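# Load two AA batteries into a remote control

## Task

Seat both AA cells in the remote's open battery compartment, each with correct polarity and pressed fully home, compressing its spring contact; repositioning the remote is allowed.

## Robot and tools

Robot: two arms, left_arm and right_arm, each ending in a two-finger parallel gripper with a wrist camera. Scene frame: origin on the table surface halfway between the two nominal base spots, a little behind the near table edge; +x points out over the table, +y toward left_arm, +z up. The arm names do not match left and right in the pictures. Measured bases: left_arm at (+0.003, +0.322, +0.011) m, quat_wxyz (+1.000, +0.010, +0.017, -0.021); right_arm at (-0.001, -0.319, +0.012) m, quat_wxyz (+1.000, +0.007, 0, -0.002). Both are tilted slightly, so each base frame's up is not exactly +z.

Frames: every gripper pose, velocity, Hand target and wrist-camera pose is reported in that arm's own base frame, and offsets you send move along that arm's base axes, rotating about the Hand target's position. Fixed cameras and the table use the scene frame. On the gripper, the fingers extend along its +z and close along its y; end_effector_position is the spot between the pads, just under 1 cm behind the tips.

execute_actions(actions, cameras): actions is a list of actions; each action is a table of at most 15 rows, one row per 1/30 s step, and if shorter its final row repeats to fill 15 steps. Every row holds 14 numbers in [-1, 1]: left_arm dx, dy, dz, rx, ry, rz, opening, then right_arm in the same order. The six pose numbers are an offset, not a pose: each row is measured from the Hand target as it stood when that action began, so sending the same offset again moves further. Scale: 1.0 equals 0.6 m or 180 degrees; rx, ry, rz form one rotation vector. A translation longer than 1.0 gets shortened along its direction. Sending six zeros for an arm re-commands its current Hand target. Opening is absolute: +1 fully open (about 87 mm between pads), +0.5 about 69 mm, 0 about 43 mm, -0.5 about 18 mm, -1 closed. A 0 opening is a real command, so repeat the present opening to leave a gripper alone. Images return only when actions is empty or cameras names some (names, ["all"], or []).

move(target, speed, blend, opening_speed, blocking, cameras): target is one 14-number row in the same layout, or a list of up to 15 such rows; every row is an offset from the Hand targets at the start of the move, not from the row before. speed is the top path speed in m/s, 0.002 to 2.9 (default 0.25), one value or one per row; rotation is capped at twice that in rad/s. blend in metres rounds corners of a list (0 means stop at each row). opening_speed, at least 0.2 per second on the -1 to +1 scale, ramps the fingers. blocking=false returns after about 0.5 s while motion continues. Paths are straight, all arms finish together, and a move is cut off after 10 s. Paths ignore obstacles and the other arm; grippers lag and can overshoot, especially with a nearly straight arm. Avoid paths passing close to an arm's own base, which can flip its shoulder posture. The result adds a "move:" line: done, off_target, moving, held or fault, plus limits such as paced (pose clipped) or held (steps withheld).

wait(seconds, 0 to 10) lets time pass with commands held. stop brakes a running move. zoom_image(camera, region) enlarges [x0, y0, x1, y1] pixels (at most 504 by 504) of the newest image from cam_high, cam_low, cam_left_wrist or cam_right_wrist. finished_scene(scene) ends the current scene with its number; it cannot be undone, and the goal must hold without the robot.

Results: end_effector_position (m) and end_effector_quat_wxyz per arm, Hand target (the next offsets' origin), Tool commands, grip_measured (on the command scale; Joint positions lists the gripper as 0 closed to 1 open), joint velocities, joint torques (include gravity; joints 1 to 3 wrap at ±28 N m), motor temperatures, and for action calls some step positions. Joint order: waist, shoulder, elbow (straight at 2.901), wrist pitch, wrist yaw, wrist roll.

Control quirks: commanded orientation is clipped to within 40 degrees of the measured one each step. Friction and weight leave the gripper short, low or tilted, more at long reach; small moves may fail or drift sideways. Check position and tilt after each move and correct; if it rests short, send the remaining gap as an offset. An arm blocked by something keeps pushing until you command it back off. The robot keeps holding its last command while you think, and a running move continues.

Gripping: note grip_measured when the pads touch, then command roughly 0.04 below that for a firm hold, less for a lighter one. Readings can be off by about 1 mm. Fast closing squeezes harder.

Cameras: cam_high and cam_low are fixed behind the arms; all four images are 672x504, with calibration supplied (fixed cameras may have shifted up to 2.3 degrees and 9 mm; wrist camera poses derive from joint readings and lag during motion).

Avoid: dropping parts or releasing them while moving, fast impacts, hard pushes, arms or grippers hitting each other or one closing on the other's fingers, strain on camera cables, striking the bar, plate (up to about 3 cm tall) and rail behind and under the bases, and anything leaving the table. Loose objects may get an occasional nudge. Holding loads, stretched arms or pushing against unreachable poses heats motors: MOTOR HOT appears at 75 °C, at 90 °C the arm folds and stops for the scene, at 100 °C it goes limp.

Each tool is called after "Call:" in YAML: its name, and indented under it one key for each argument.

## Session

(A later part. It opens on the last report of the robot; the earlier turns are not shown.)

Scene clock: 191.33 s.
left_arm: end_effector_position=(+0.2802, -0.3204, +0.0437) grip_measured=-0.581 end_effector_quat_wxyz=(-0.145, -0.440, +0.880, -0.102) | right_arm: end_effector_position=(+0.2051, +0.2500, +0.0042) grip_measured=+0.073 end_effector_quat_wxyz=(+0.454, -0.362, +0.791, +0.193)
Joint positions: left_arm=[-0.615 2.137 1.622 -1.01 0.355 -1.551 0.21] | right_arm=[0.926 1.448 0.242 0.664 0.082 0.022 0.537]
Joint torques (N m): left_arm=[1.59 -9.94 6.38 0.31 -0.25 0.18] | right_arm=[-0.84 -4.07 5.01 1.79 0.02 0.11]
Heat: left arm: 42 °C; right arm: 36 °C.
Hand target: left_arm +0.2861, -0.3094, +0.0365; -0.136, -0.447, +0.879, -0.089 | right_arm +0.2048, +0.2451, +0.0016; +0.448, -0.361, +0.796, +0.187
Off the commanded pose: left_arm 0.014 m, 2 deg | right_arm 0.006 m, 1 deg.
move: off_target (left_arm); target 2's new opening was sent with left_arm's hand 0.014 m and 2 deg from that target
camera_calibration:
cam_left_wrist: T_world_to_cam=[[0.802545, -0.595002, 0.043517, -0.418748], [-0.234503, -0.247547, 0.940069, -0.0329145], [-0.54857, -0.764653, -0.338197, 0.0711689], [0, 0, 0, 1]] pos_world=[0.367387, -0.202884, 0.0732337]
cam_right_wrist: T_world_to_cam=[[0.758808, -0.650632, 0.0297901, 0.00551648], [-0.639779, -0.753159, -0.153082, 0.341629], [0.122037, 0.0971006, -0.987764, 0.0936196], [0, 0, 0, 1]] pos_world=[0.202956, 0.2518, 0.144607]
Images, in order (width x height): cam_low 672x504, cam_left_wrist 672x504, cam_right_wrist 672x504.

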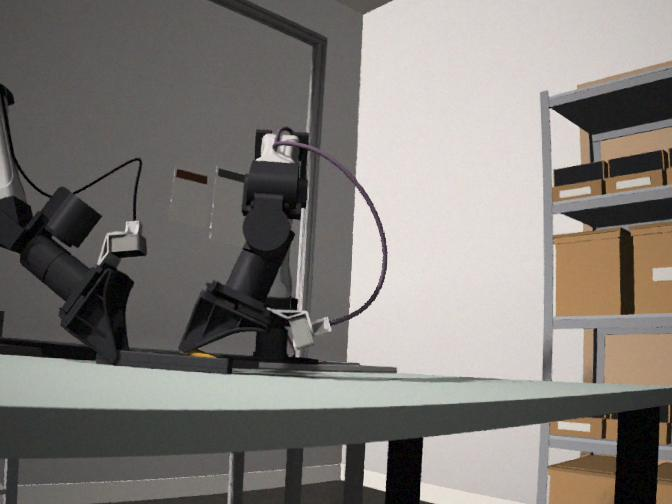

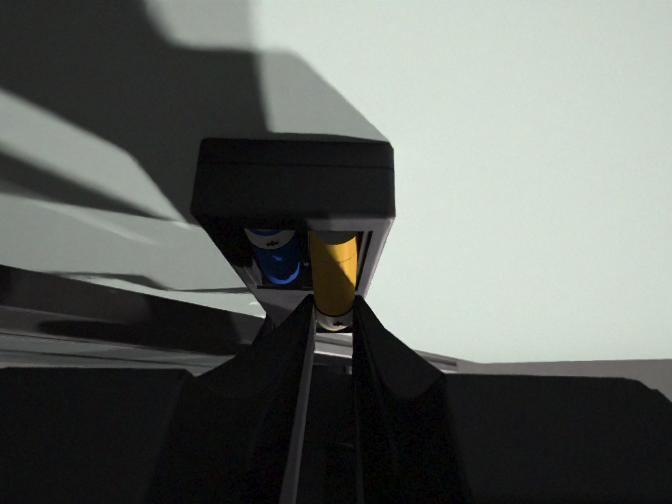

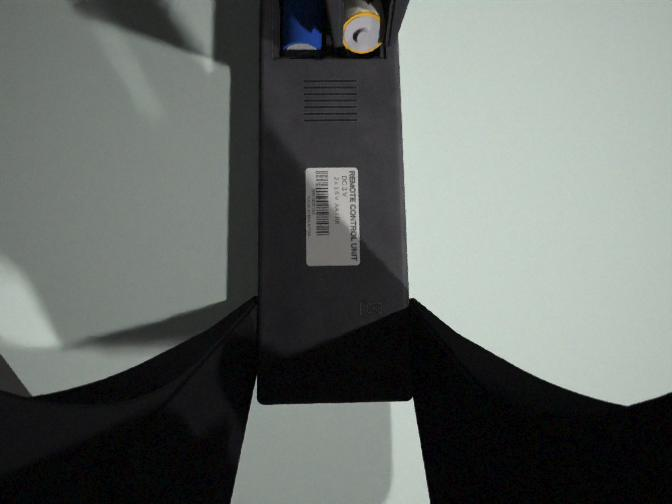

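Call:
move:
  target:
    - [0.004,0.006,-0.018,0.05,-0.039,0,-0.76, 0,0,0,0,0,0,0.04]
  speed: 0.04
  cameras: ["cam_low","cam_left_wrist","cam_right_wrist"]

Call:
zoom_image:
  camera: "cam_low"
  region: [130, 310, 270, 390]

Call:
zoom_image:
  camera: "cam_left_wrist"
  region: [240, 100, 440, 360]

Call:
zoom_image:
  camera: "cam_right_wrist"
  region: [250, 0, 420, 120]

Scene clock: 194.77 s.
left_arm: end_effector_position=(+0.2790, -0.3199, +0.0392) grip_measured=-0.581 end_effector_quat_wxyz=(-0.092, -0.438, +0.891, -0.078) | right_arm: end_effector_position=(+0.2051, +0.2501, +0.0042) grip_measured=+0.073 end_effector_quat_wxyz=(+0.454, -0.361, +0.791, +0.193)
Joint positions: left_arm=[-0.661 2.121 1.622 -1.01 0.234 -1.582 0.21] | right_arm=[0.926 1.448 0.242 0.665 0.082 0.022 0.537]
Joint torques (N m): left_arm=[-0.12 -10.02 6.13 0.42 -1.27 -0.04] | right_arm=[-0.85 -3.89 5.11 1.8 0.02 0.14]
Heat: left arm: 42 °C; right arm: 36 °C.
Hand target: left_arm +0.2885, -0.3057, +0.0257; -0.047, -0.450, +0.890, -0.047 | right_arm +0.2048, +0.2451, +0.0016; +0.448, -0.361, +0.796, +0.187
Off the commanded pose: left_arm 0.022 m, 6 deg | right_arm 0.006 m, 1 deg.
move: off_target (left_arm)
camera_calibration:
cam_left_wrist: T_world_to_cam=[[0.793103, -0.607121, 0.0488957, -0.418731], [-0.306916, -0.329011, 0.893059, -0.0327738], [-0.526108, -0.723295, -0.447275, 0.0806884], [0, 0, 0, 1]] pos_world=[0.364489, -0.206642, 0.085833]
cam_right_wrist: T_world_to_cam=[[0.758806, -0.650637, 0.0297479, 0.0055213], [-0.639742, -0.753116, -0.153447, 0.34168], [0.122242, 0.0974054, -0.987709, 0.0935921], [0, 0, 0, 1]] pos_world=[0.202957, 0.251801, 0.144707]
Images, in order (width x height): cam_low 672x504, cam_left_wrist 672x504, cam_right_wrist 672x504.

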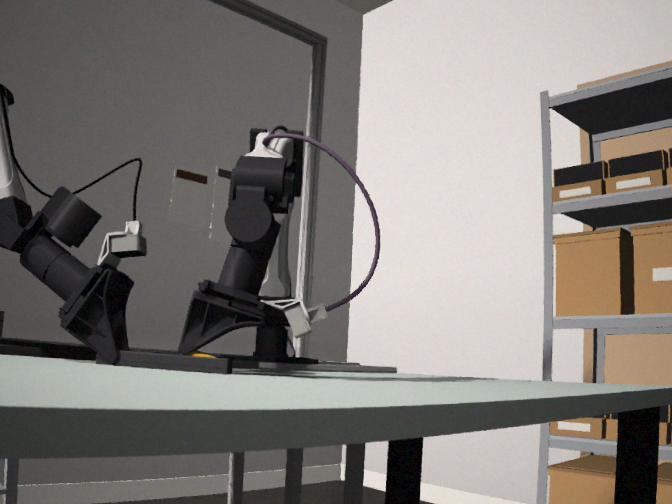

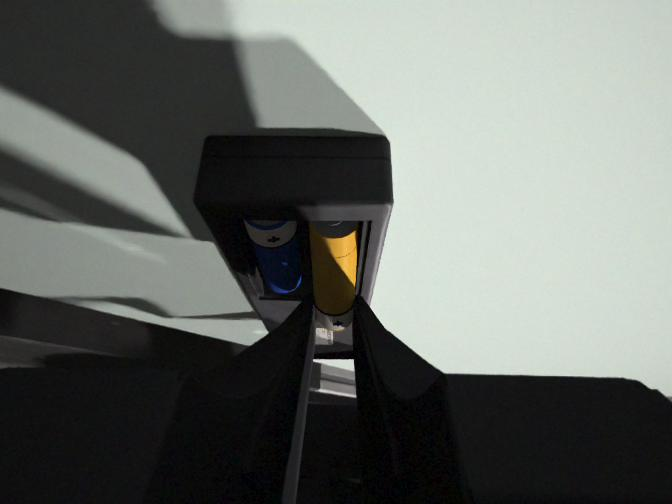

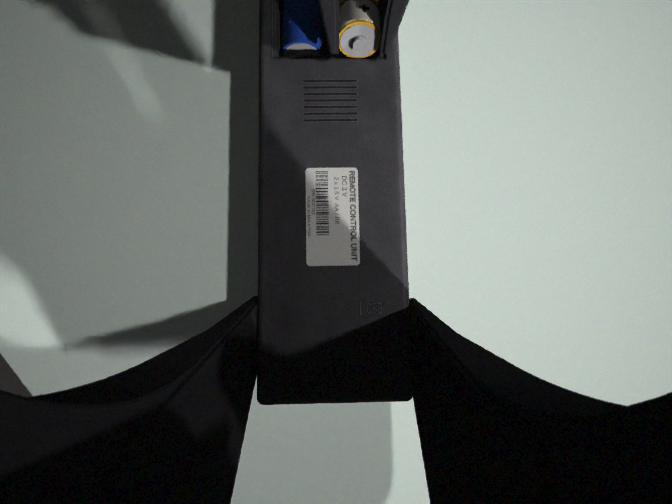

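Scaled by 3.600 from the camera's 672x504 image, which has a finer 960x720 frame.

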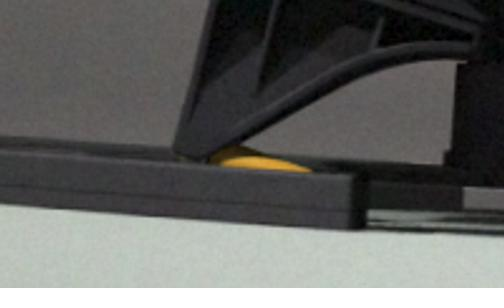

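Scaled by 1.938 from the camera's 672x504 image, which has a finer 960x720 frame.

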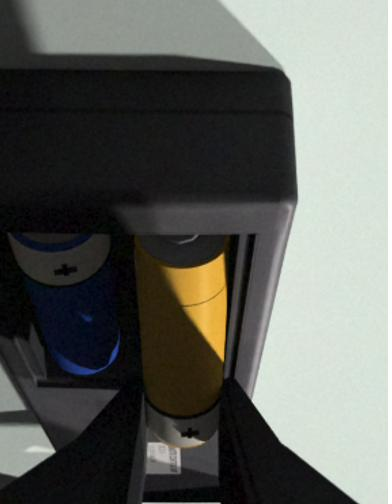

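Scaled by 2.965 from the camera's 672x504 image, which has a finer 960x720 frame.

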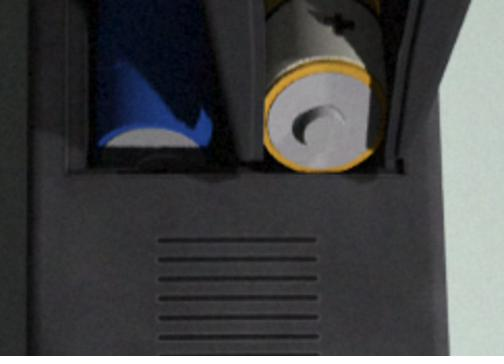

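Call:
move:
  target:
    - [-0.015,-0.022,0.012,0,0,0,-0.76, 0,0,0,0,0,0,0.04]
    - [-0.015,-0.022,0.012,0,0,0,-0.42, 0,0,0,0,0,0,0.04]
  speed: 0.04
  opening_speed: 0.5
  cameras: ["cam_low","cam_left_wrist","cam_right_wrist"]

Call:
zoom_image:
  camera: "cam_low"
  region: [130, 310, 270, 390]

Call:
zoom_image:
  camera: "cam_left_wrist"
  region: [240, 100, 440, 360]

Call:
zoom_image:
  camera: "cam_right_wrist"
  region: [250, 0, 420, 120]

Scene clock: 197.73 s.
left_arm: end_effector_position=(+0.2749, -0.3206, +0.0388) grip_measured=-0.420 end_effector_quat_wxyz=(-0.068, -0.444, +0.892, -0.057) | right_arm: end_effector_position=(+0.2051, +0.2501, +0.0042) grip_measured=+0.073 end_effector_quat_wxyz=(+0.454, -0.361, +0.791, +0.193)
Joint positions: left_arm=[-0.694 2.119 1.636 -1.039 0.17 -1.622 0.29] | right_arm=[0.926 1.448 0.242 0.665 0.082 0.022 0.537]
Joint torques (N m): left_arm=[-0.75 -10.07 6.89 0.52 -0.59 -0.09] | right_arm=[-0.94 -3.99 5.01 1.77 0.04 0.11]
Heat: left arm: 42 °C; right arm: 36 °C.
Hand target: left_arm +0.2794, -0.3190, +0.0329; -0.047, -0.450, +0.890, -0.047 | right_arm +0.2048, +0.2451, +0.0016; +0.448, -0.361, +0.796, +0.187
Off the commanded pose: left_arm 0.008 m, 3 deg | right_arm 0.006 m, 1 deg.
move: off_target (left_arm); target 2's new opening was sent with left_arm's hand 0.008 m and 3 deg from that target
camera_calibration:
cam_left_wrist: T_world_to_cam=[[0.79839, -0.601317, 0.0314799, -0.414811], [-0.324172, -0.385181, 0.86403, -0.0461164], [-0.507431, -0.700038, -0.502455, 0.0823625], [0, 0, 0, 1]] pos_world=[0.358024, -0.209539, 0.0942876]
cam_right_wrist: T_world_to_cam=[[0.758806, -0.650637, 0.0297479, 0.0055213], [-0.639742, -0.753116, -0.153447, 0.34168], [0.122242, 0.0974054, -0.987709, 0.0935921], [0, 0, 0, 1]] pos_world=[0.202957, 0.251801, 0.144707]
Images, in order (width x height): cam_low 672x504, cam_left_wrist 672x504, cam_right_wrist 672x504.

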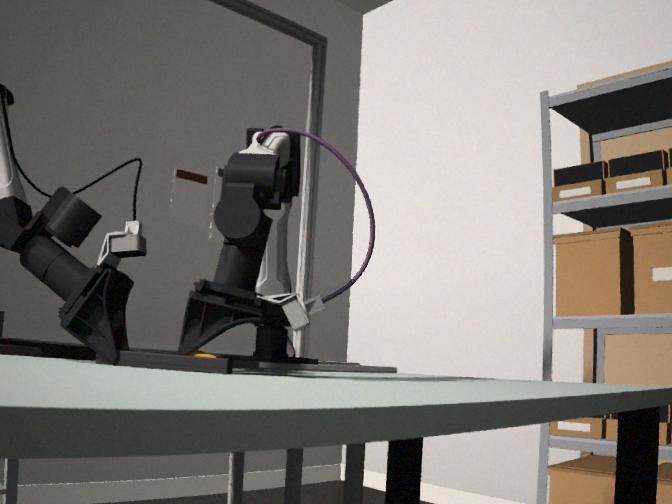

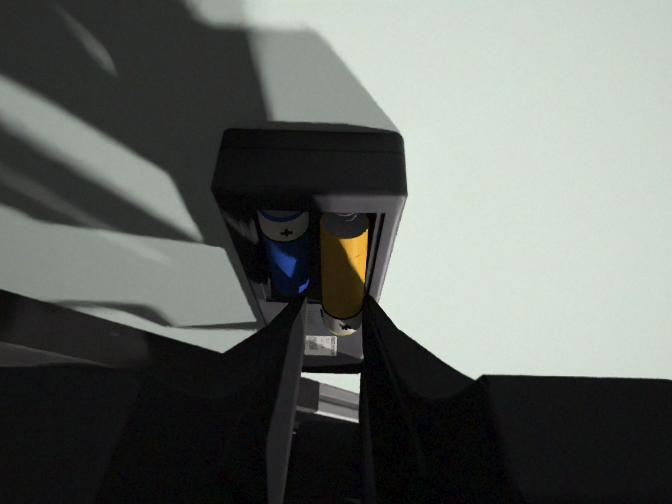

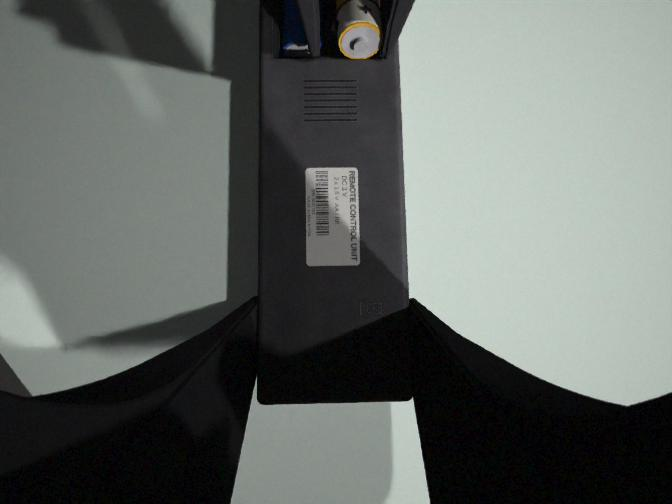

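Scaled by 3.600 from the camera's 672x504 image, which has a finer 960x720 frame.

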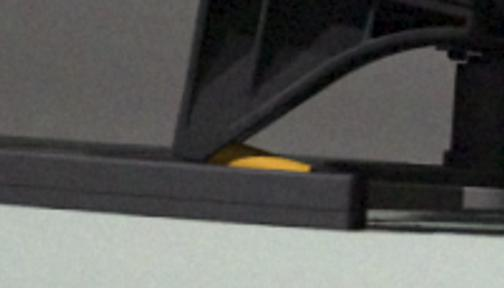

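Scaled by 1.938 from the camera's 672x504 image, which has a finer 960x720 frame.

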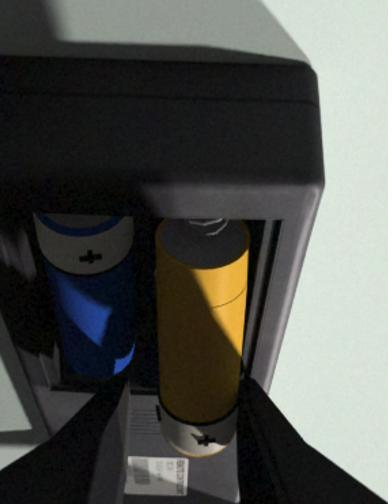

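Scaled by 2.965 from the camera's 672x504 image, which has a finer 960x720 frame.

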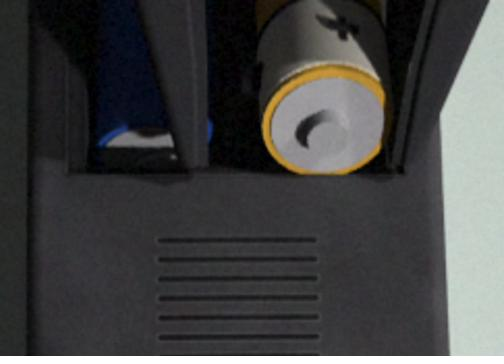

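Call:
move:
  target:
    - [-0.0065,-0.004,0.05,0,0,0,-0.42, 0,0,0,0,0,0,0.04]
    - [-0.0065,-0.004,0.01,0,0,0,-0.42, 0,0,0,0,0,0,0.04]
  speed: 0.05
  cameras: ["cam_low","cam_left_wrist","cam_right_wrist"]

Call:
zoom_image:
  camera: "cam_low"
  region: [130, 310, 270, 390]

Call:
zoom_image:
  camera: "cam_left_wrist"
  region: [240, 100, 440, 360]

Call:
zoom_image:
  camera: "cam_right_wrist"
  region: [250, 0, 420, 120]

Scene clock: 200.67 s.
left_arm: end_effector_position=(+0.2777, -0.3216, +0.0422) grip_measured=-0.420 end_effector_quat_wxyz=(-0.050, -0.446, +0.892, -0.051) | right_arm: end_effector_position=(+0.2051, +0.2501, +0.0042) grip_measured=+0.073 end_effector_quat_wxyz=(+0.454, -0.361, +0.791, +0.193)
Joint positions: left_arm=[-0.707 2.119 1.66 -1.057 0.131 -1.638 0.29] | right_arm=[0.926 1.448 0.242 0.665 0.082 0.022 0.537]
Joint torques (N m): left_arm=[-0.44 -11.02 5.29 0.5 -0.16 -0.05] | right_arm=[-0.85 -4.11 5.09 1.79 0.01 0.11]
Heat: left arm: 42 °C; right arm: 37 °C.
Hand target: left_arm +0.2755, -0.3215, +0.0390; -0.047, -0.450, +0.890, -0.047 | right_arm +0.2048, +0.2451, +0.0016; +0.448, -0.361, +0.796, +0.187
Off the commanded pose: left_arm 0.004 m, 1 deg | right_arm 0.006 m, 1 deg.
move: done
camera_calibration:
cam_left_wrist: T_world_to_cam=[[0.800387, -0.598326, 0.0372413, -0.417556], [-0.345676, -0.409875, 0.844103, -0.0496193], [-0.489785, -0.688482, -0.534886, 0.0849499], [0, 0, 0, 1]] pos_world=[0.358661, -0.211686, 0.102873]
cam_right_wrist: T_world_to_cam=[[0.758806, -0.650637, 0.0297479, 0.0055213], [-0.639742, -0.753116, -0.153447, 0.34168], [0.122242, 0.0974054, -0.987709, 0.0935921], [0, 0, 0, 1]] pos_world=[0.202957, 0.251801, 0.144707]
Images, in order (width x height): cam_low 672x504, cam_left_wrist 672x504, cam_right_wrist 672x504.

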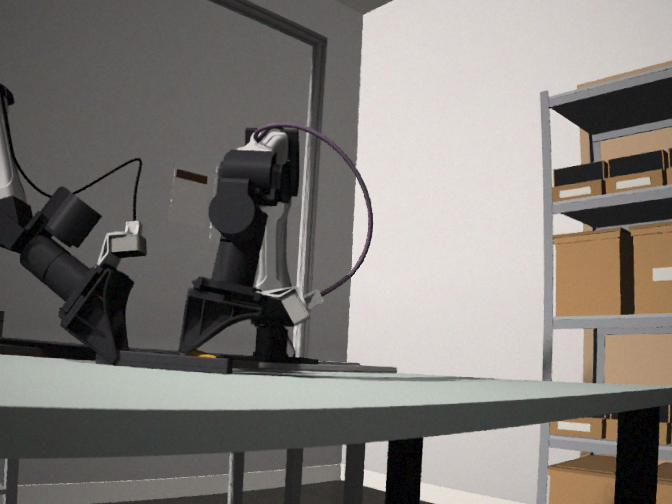

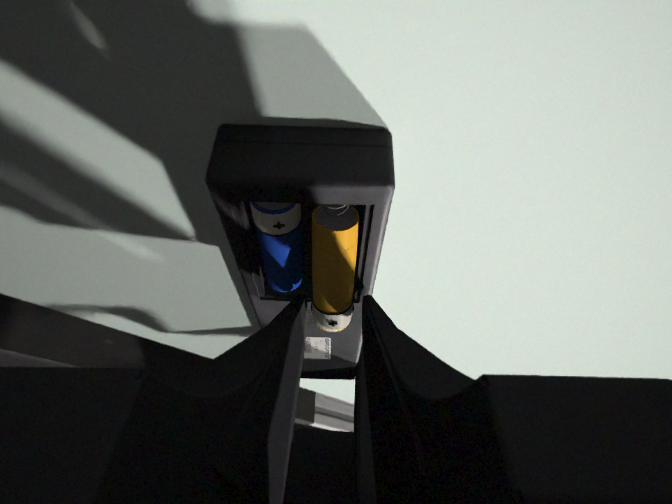

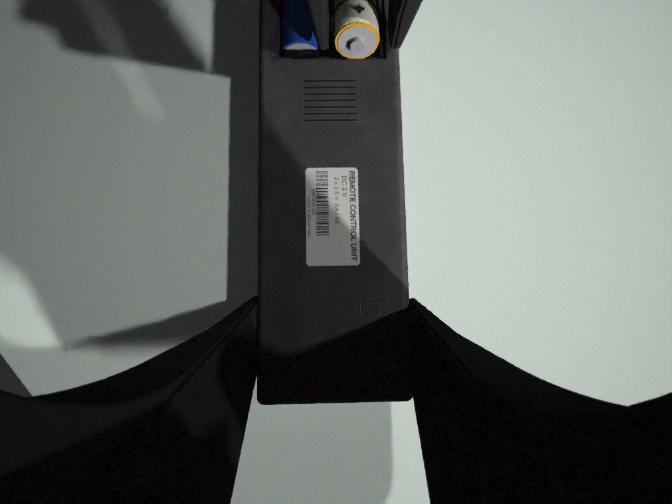

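Scaled by 3.600 from the camera's 672x504 image, which has a finer 960x720 frame.

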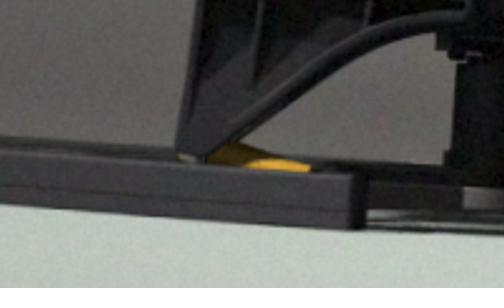

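Scaled by 1.938 from the camera's 672x504 image, which has a finer 960x720 frame.

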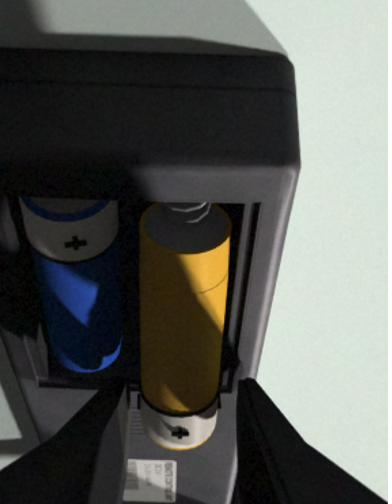

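Scaled by 2.965 from the camera's 672x504 image, which has a finer 960x720 frame.

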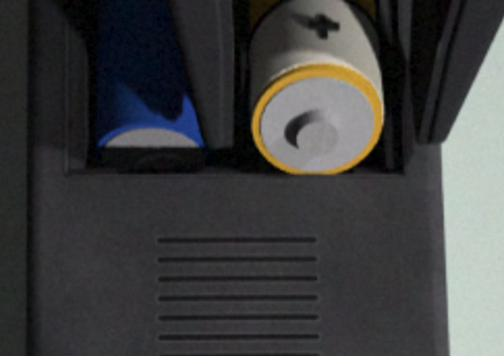

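Call:
move:
  target:
    - [0,0,0,0,0,0,-0.72, 0,0,0,0,0,0,0.04]
    - [0.0205,0.0263,0.003,0,0,0,-0.76, 0,0,0,0,0,0,0.04]
    - [0.0205,0.0263,-0.02,0.01,-0.008,0,-0.76, 0,0,0,0,0,0,0.04]
  speed: 0.04
  opening_speed: 0.6
  cameras: ["cam_low","cam_left_wrist","cam_right_wrist"]

Call:
zoom_image:
  camera: "cam_low"
  region: [130, 310, 270, 390]

Call:
zoom_image:
  camera: "cam_left_wrist"
  region: [240, 100, 440, 360]

Call:
zoom_image:
  camera: "cam_right_wrist"
  region: [250, 0, 420, 120]

Scene clock: 204.20 s.
left_arm: end_effector_position=(+0.2803, -0.3184, +0.0406) grip_measured=-0.580 end_effector_quat_wxyz=(-0.061, -0.444, +0.892, -0.059) | right_arm: end_effector_position=(+0.2051, +0.2501, +0.0043) grip_measured=+0.073 end_effector_quat_wxyz=(+0.454, -0.361, +0.791, +0.193)
Joint positions: left_arm=[-0.686 2.119 1.646 -1.041 0.158 -1.614 0.21] | right_arm=[0.926 1.448 0.242 0.665 0.082 0.022 0.537]
Joint torques (N m): left_arm=[0.36 -10.24 4.27 0.64 -0.91 0.04] | right_arm=[-0.84 -4.05 4.98 1.79 0.04 0.13]
Heat: left arm: 43 °C; right arm: 37 °C.
Hand target: left_arm +0.2878, -0.3056, +0.0269; -0.028, -0.450, +0.892, -0.039 | right_arm +0.2048, +0.2451, +0.0016; +0.448, -0.361, +0.796, +0.187
Off the commanded pose: left_arm 0.020 m, 4 deg | right_arm 0.006 m, 1 deg.
move: off_target (left_arm); target 2's new opening was sent with left_arm's hand 0.015 m and 2 deg from that target
camera_calibration:
cam_left_wrist: T_world_to_cam=[[0.797873, -0.601405, 0.0413619, -0.418166], [-0.337068, -0.388191, 0.857726, -0.0421577], [-0.499784, -0.698298, -0.512441, 0.0863622], [0, 0, 0, 1]] pos_world=[0.362596, -0.207546, 0.0977114]
cam_right_wrist: T_world_to_cam=[[0.758805, -0.650641, 0.0297038, 0.00552924], [-0.639707, -0.753075, -0.153796, 0.341715], [0.122435, 0.0976996, -0.987656, 0.0934712], [0, 0, 0, 1]] pos_world=[0.202958, 0.251802, 0.144708]
Images, in order (width x height): cam_low 672x504, cam_left_wrist 672x504, cam_right_wrist 672x504.

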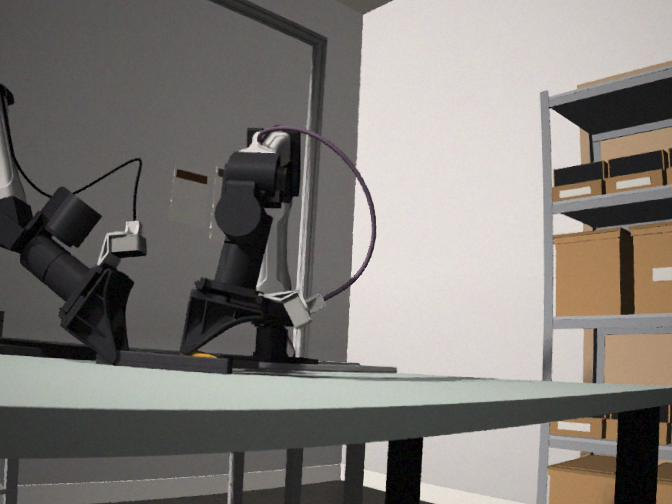

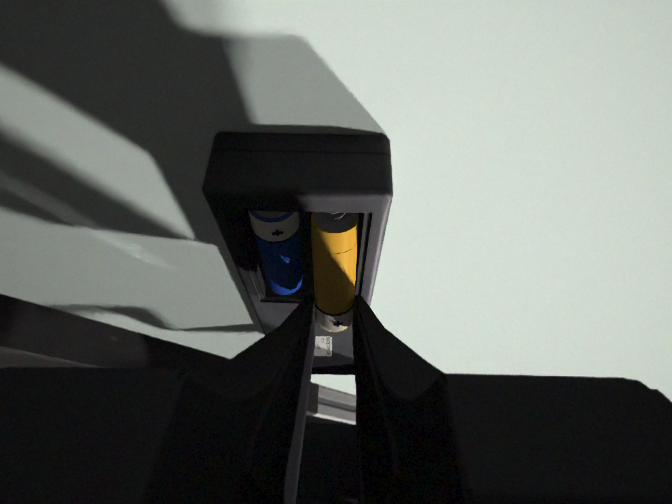

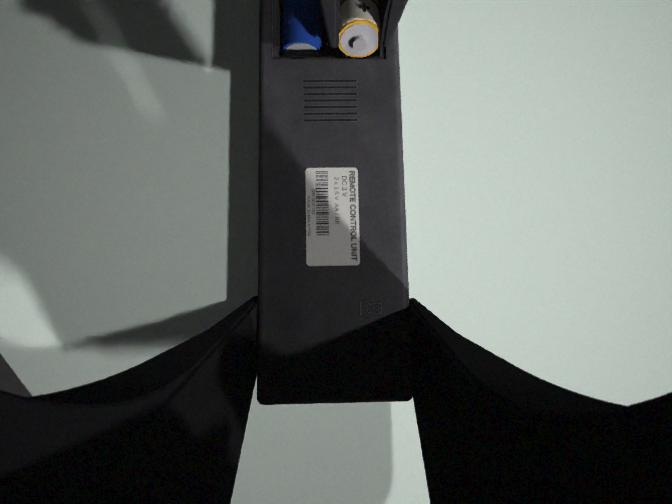

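Scaled by 3.600 from the camera's 672x504 image, which has a finer 960x720 frame.

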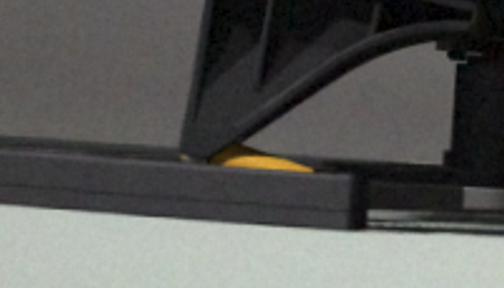

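Scaled by 1.938 from the camera's 672x504 image, which has a finer 960x720 frame.

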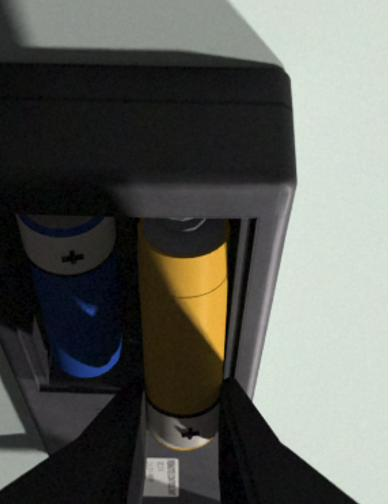

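Scaled by 2.965 from the camera's 672x504 image, which has a finer 960x720 frame.

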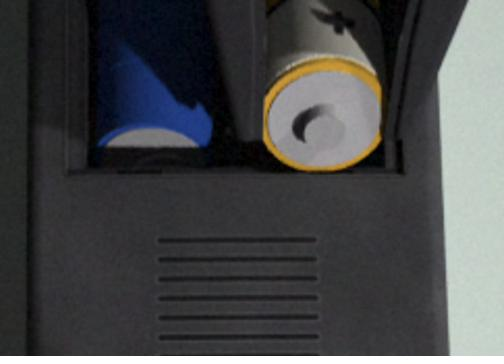

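Call:
move:
  target:
    - [0.006,0.008,-0.015,0.03,-0.024,0,-0.76, 0,0,0,0,0,0,0.04]
  speed: 0.04
  cameras: ["cam_low","cam_left_wrist","cam_right_wrist"]

Call:
zoom_image:
  camera: "cam_low"
  region: [130, 310, 270, 390]

Call:
zoom_image:
  camera: "cam_left_wrist"
  region: [240, 100, 440, 360]

Call:
zoom_image:
  camera: "cam_right_wrist"
  region: [250, 0, 420, 120]

Scene clock: 206.67 s.
left_arm: end_effector_position=(+0.2802, -0.3181, +0.0395) grip_measured=-0.580 end_effector_quat_wxyz=(-0.022, -0.437, +0.898, -0.046) | right_arm: end_effector_position=(+0.2051, +0.2501, +0.0043) grip_measured=+0.073 end_effector_quat_wxyz=(+0.454, -0.361, +0.791, +0.193)
Joint positions: left_arm=[-0.719 2.109 1.646 -1.041 0.076 -1.629 0.21] | right_arm=[0.926 1.448 0.242 0.665 0.082 0.022 0.537]
Joint torques (N m): left_arm=[0.1 -9.01 3.7 0.68 -1.42 -0.11] | right_arm=[-0.77 -3.88 4.92 1.75 0.02 0.1]
Heat: left arm: 42 °C; right arm: 37 °C.
Hand target: left_arm +0.2915, -0.3008, +0.0180; +0.027, -0.450, +0.893, -0.014 | right_arm +0.2048, +0.2451, +0.0016; +0.448, -0.361, +0.796, +0.187
Off the commanded pose: left_arm 0.030 m, 7 deg | right_arm 0.006 m, 1 deg.
move: off_target (left_arm)
camera_calibration:
cam_left_wrist: T_world_to_cam=[[0.786947, -0.614665, 0.0538707, -0.419488], [-0.392147, -0.430826, 0.812779, -0.0374724], [-0.476378, -0.660739, -0.580076, 0.0940085], [0, 0, 0, 1]] pos_world=[0.360203, -0.211873, 0.107587]
cam_right_wrist: T_world_to_cam=[[0.758805, -0.650641, 0.0297038, 0.00552924], [-0.639707, -0.753075, -0.153796, 0.341715], [0.122435, 0.0976996, -0.987656, 0.0934712], [0, 0, 0, 1]] pos_world=[0.202958, 0.251802, 0.144708]
Images, in order (width x height): cam_low 672x504, cam_left_wrist 672x504, cam_right_wrist 672x504.

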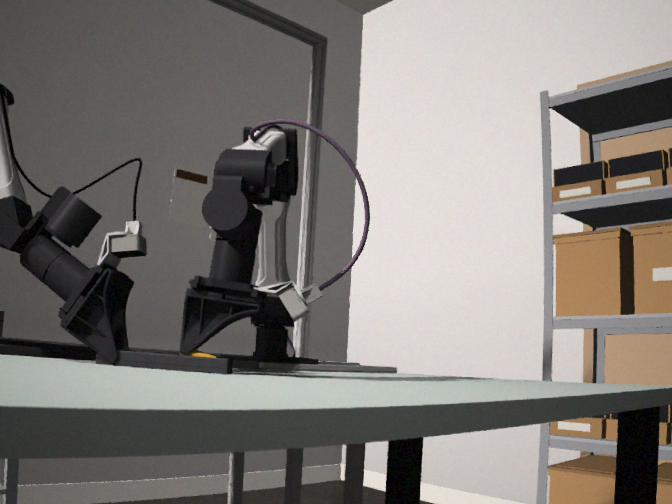

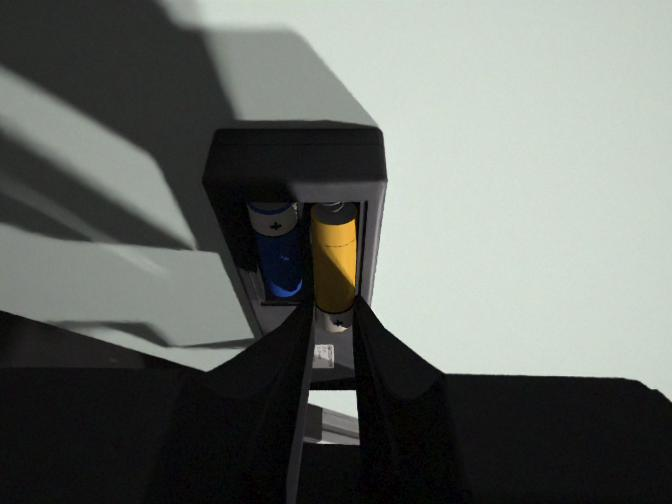

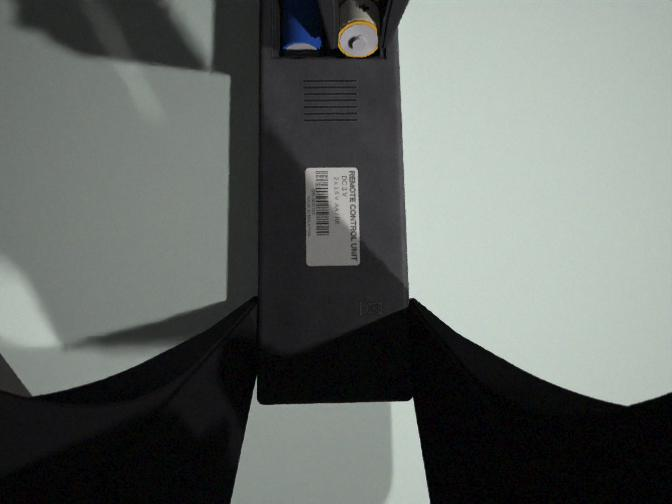

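Scaled by 3.600 from the camera's 672x504 image, which has a finer 960x720 frame.

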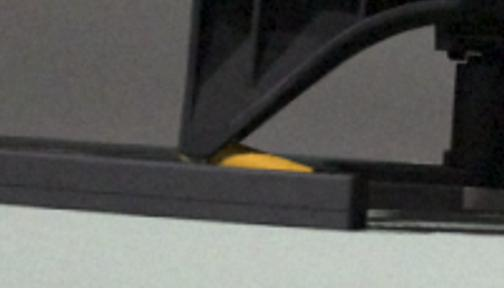

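Scaled by 1.938 from the camera's 672x504 image, which has a finer 960x720 frame.

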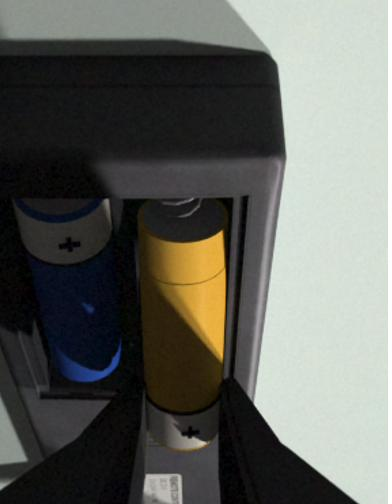

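Scaled by 2.965 from the camera's 672x504 image, which has a finer 960x720 frame.

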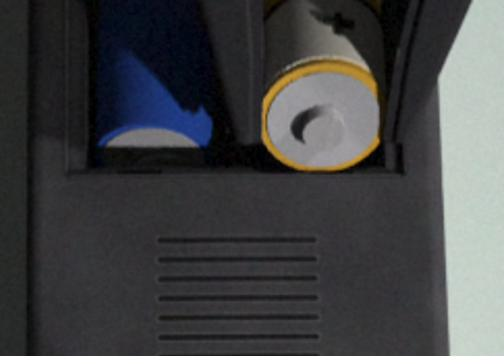

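Call:
move:
  target:
    - [0.012,0.016,0.035,0,0,0,-0.78, 0,0,0,0,0,0,0.04]
    - [0.012,0.016,0.0,0,0,0,-0.78, 0,0,0,0,0,0,0.04]
  speed: 0.04
  cameras: ["cam_low","cam_left_wrist","cam_right_wrist"]

Call:
zoom_image:
  camera: "cam_low"
  region: [130, 310, 270, 390]

Call:
zoom_image:
  camera: "cam_left_wrist"
  region: [240, 100, 440, 360]

Call:
zoom_image:
  camera: "cam_right_wrist"
  region: [250, 0, 420, 120]

Scene clock: 209.23 s.
left_arm: end_effector_position=(+0.2819, -0.3155, +0.0380) grip_measured=-0.580 end_effector_quat_wxyz=(-0.015, -0.437, +0.898, -0.044) | right_arm: end_effector_position=(+0.2059, +0.2511, +0.0057) grip_measured=+0.073 end_effector_quat_wxyz=(+0.457, -0.361, +0.789, +0.194)
Joint positions: left_arm=[-0.717 2.108 1.641 -1.036 0.062 -1.625 0.21] | right_arm=[0.926 1.448 0.242 0.672 0.082 0.022 0.537]
Joint torques (N m): left_arm=[2.21 -9.17 3.7 0.69 -1.26 0.12] | right_arm=[-0.91 -4.15 4.92 1.68 0.03 0.13]
Heat: left arm: 42 °C; right arm: 36 °C.
Hand target: left_arm +0.2986, -0.2912, +0.0179; +0.027, -0.450, +0.893, -0.014 | right_arm +0.2048, +0.2451, +0.0016; +0.448, -0.361, +0.796, +0.187
Off the commanded pose: left_arm 0.036 m, 6 deg | right_arm 0.007 m, 2 deg.
move: off_target (left_arm)
camera_calibration:
cam_left_wrist: T_world_to_cam=[[0.785874, -0.615918, 0.0552035, -0.419356], [-0.400125, -0.438403, 0.8048, -0.0342763], [-0.471489, -0.654559, -0.590974, 0.0965857], [0, 0, 0, 1]] pos_world=[0.361385, -0.210095, 0.107815]
cam_right_wrist: T_world_to_cam=[[0.758695, -0.650789, 0.0292568, 0.00560328], [-0.638998, -0.752184, -0.160937, 0.342775], [0.126742, 0.103407, -0.986531, 0.0923576], [0, 0, 0, 1]] pos_world=[0.203075, 0.251926, 0.146115]
Images, in order (width x height): cam_low 672x504, cam_left_wrist 672x504, cam_right_wrist 672x504.

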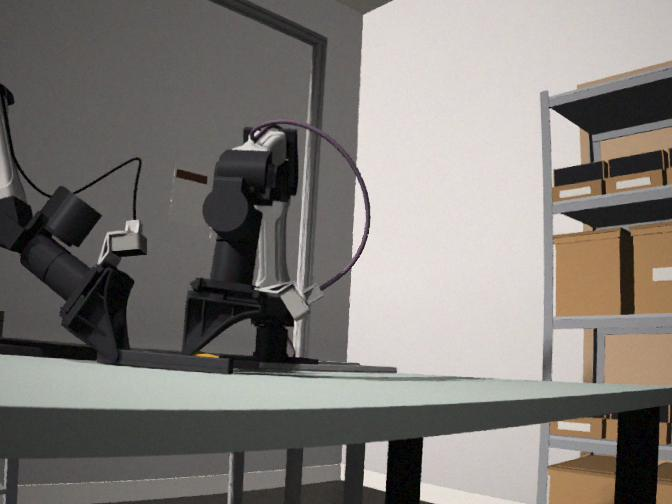

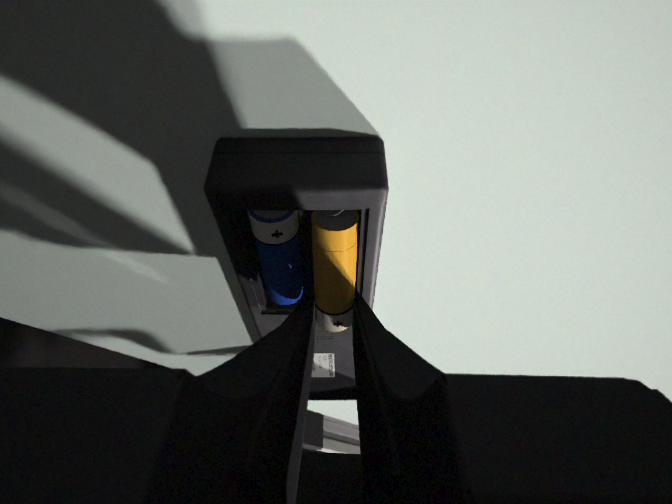

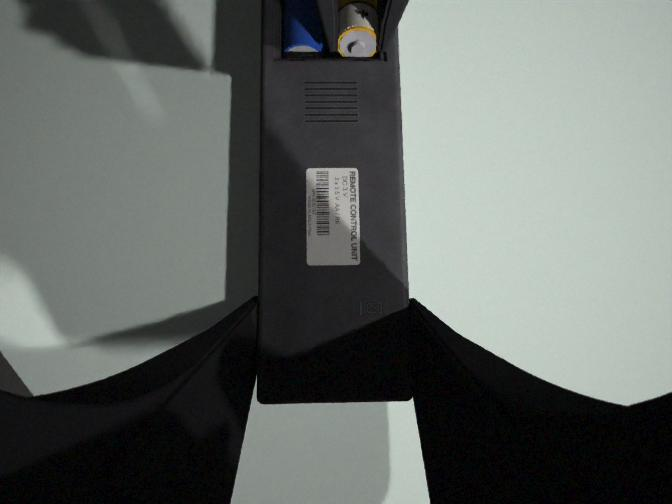

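Scaled by 3.600 from the camera's 672x504 image, which has a finer 960x720 frame.

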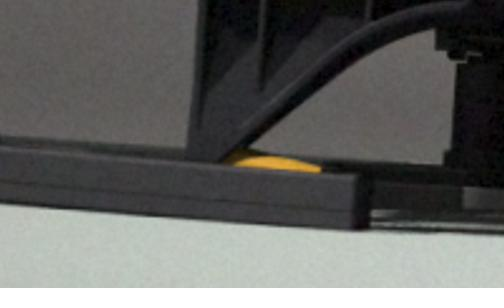

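Scaled by 1.938 from the camera's 672x504 image, which has a finer 960x720 frame.

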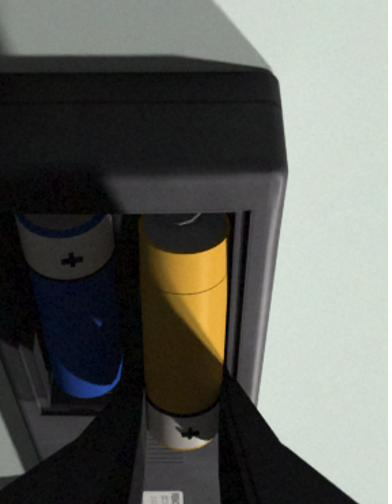

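Scaled by 2.965 from the camera's 672x504 image, which has a finer 960x720 frame.

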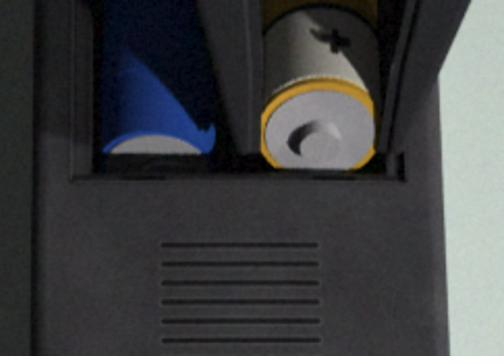

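Call:
move:
  target:
    - [-0.018,-0.028,0.01,0,0,0,-0.76, 0,0,0,0,0,0,0.04]
    - [-0.018,-0.028,0.01,0,0,0,-0.42, 0,0,0,0,0,0,0.04]
  speed: 0.04
  opening_speed: 0.5
  cameras: ["cam_low","cam_left_wrist","cam_right_wrist"]

Call:
zoom_image:
  camera: "cam_low"
  region: [130, 310, 270, 390]

Call:
zoom_image:
  camera: "cam_left_wrist"
  region: [240, 100, 440, 360]

Call:
zoom_image:
  camera: "cam_right_wrist"
  region: [250, 0, 420, 120]

Scene clock: 211.50 s.
left_arm: end_effector_position=(+0.2784, -0.3160, +0.0369) grip_measured=-0.421 end_effector_quat_wxyz=(-0.005, -0.438, +0.898, -0.033) | right_arm: end_effector_position=(+0.2055, +0.2498, +0.0042) grip_measured=+0.073 end_effector_quat_wxyz=(+0.455, -0.361, +0.791, +0.192)
Joint positions: left_arm=[-0.736 2.108 1.643 -1.048 0.034 -1.644 0.29] | right_arm=[0.925 1.448 0.242 0.665 0.083 0.022 0.536]
Joint torques (N m): left_arm=[-0.01 -8.55 6.32 0.56 -0.97 -0.13] | right_arm=[-0.68 -4.08 5.04 1.78 0.03 0.1]
Heat: left arm: 42 °C; right arm: 36 °C.
Hand target: left_arm +0.2878, -0.3080, +0.0239; +0.026, -0.450, +0.893, -0.014 | right_arm +0.2048, +0.2451, +0.0016; +0.448, -0.361, +0.796, +0.187
Off the commanded pose: left_arm 0.018 m, 4 deg | right_arm 0.005 m, 1 deg.
move: off_target (left_arm); target 2's new opening was sent with left_arm's hand 0.018 m and 5 deg from that target
camera_calibration:
cam_left_wrist: T_world_to_cam=[[0.787159, -0.615024, 0.0461089, -0.416459], [-0.406802, -0.461558, 0.788338, -0.0399289], [-0.463564, -0.639305, -0.613513, 0.0974661], [0, 0, 0, 1]] pos_world=[0.356758, -0.212251, 0.110477]
cam_right_wrist: T_world_to_cam=[[0.757629, -0.651988, 0.0301738, 0.00561255], [-0.641044, -0.752013, -0.153427, 0.341631], [0.122724, 0.0968979, -0.987699, 0.0936124], [0, 0, 0, 1]] pos_world=[0.20326, 0.251499, 0.144707]
Images, in order (width x height): cam_low 672x504, cam_left_wrist 672x504, cam_right_wrist 672x504.

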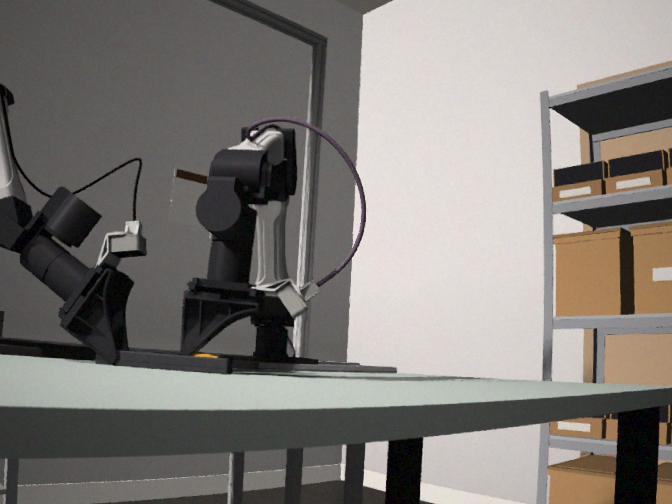

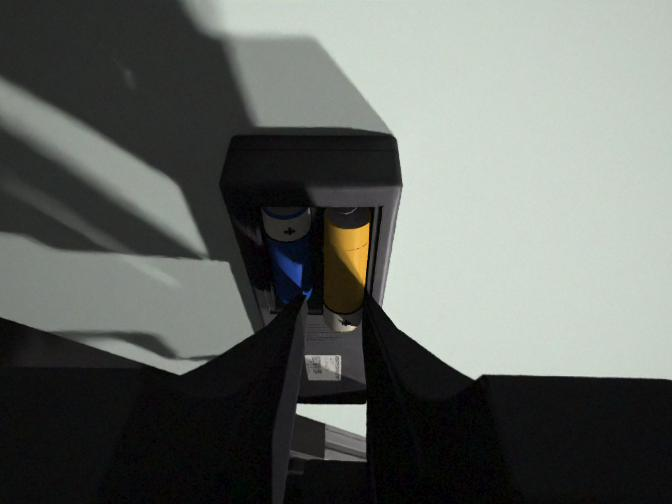

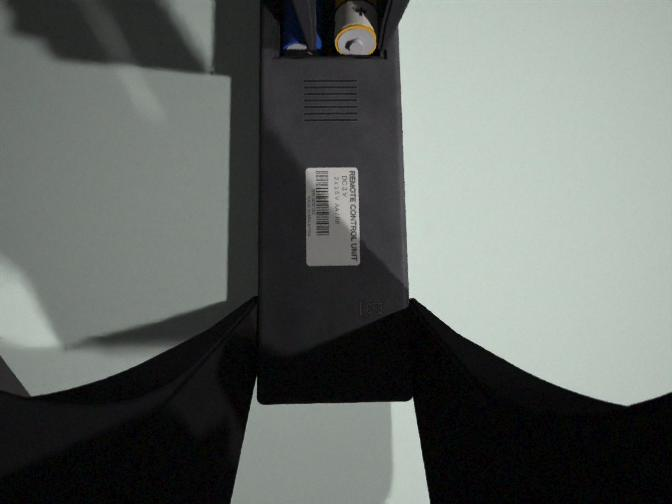

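Scaled by 3.600 from the camera's 672x504 image, which has a finer 960x720 frame.

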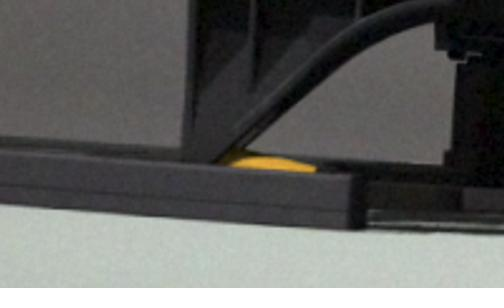

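Scaled by 1.938 from the camera's 672x504 image, which has a finer 960x720 frame.

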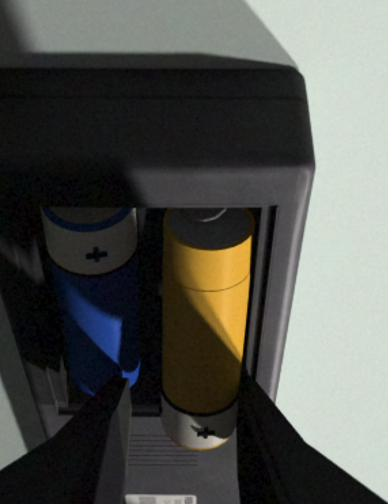

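Scaled by 2.965 from the camera's 672x504 image, which has a finer 960x720 frame.

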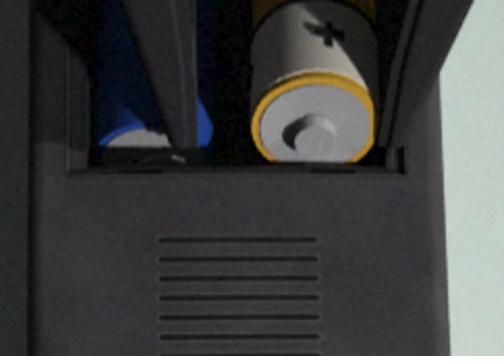

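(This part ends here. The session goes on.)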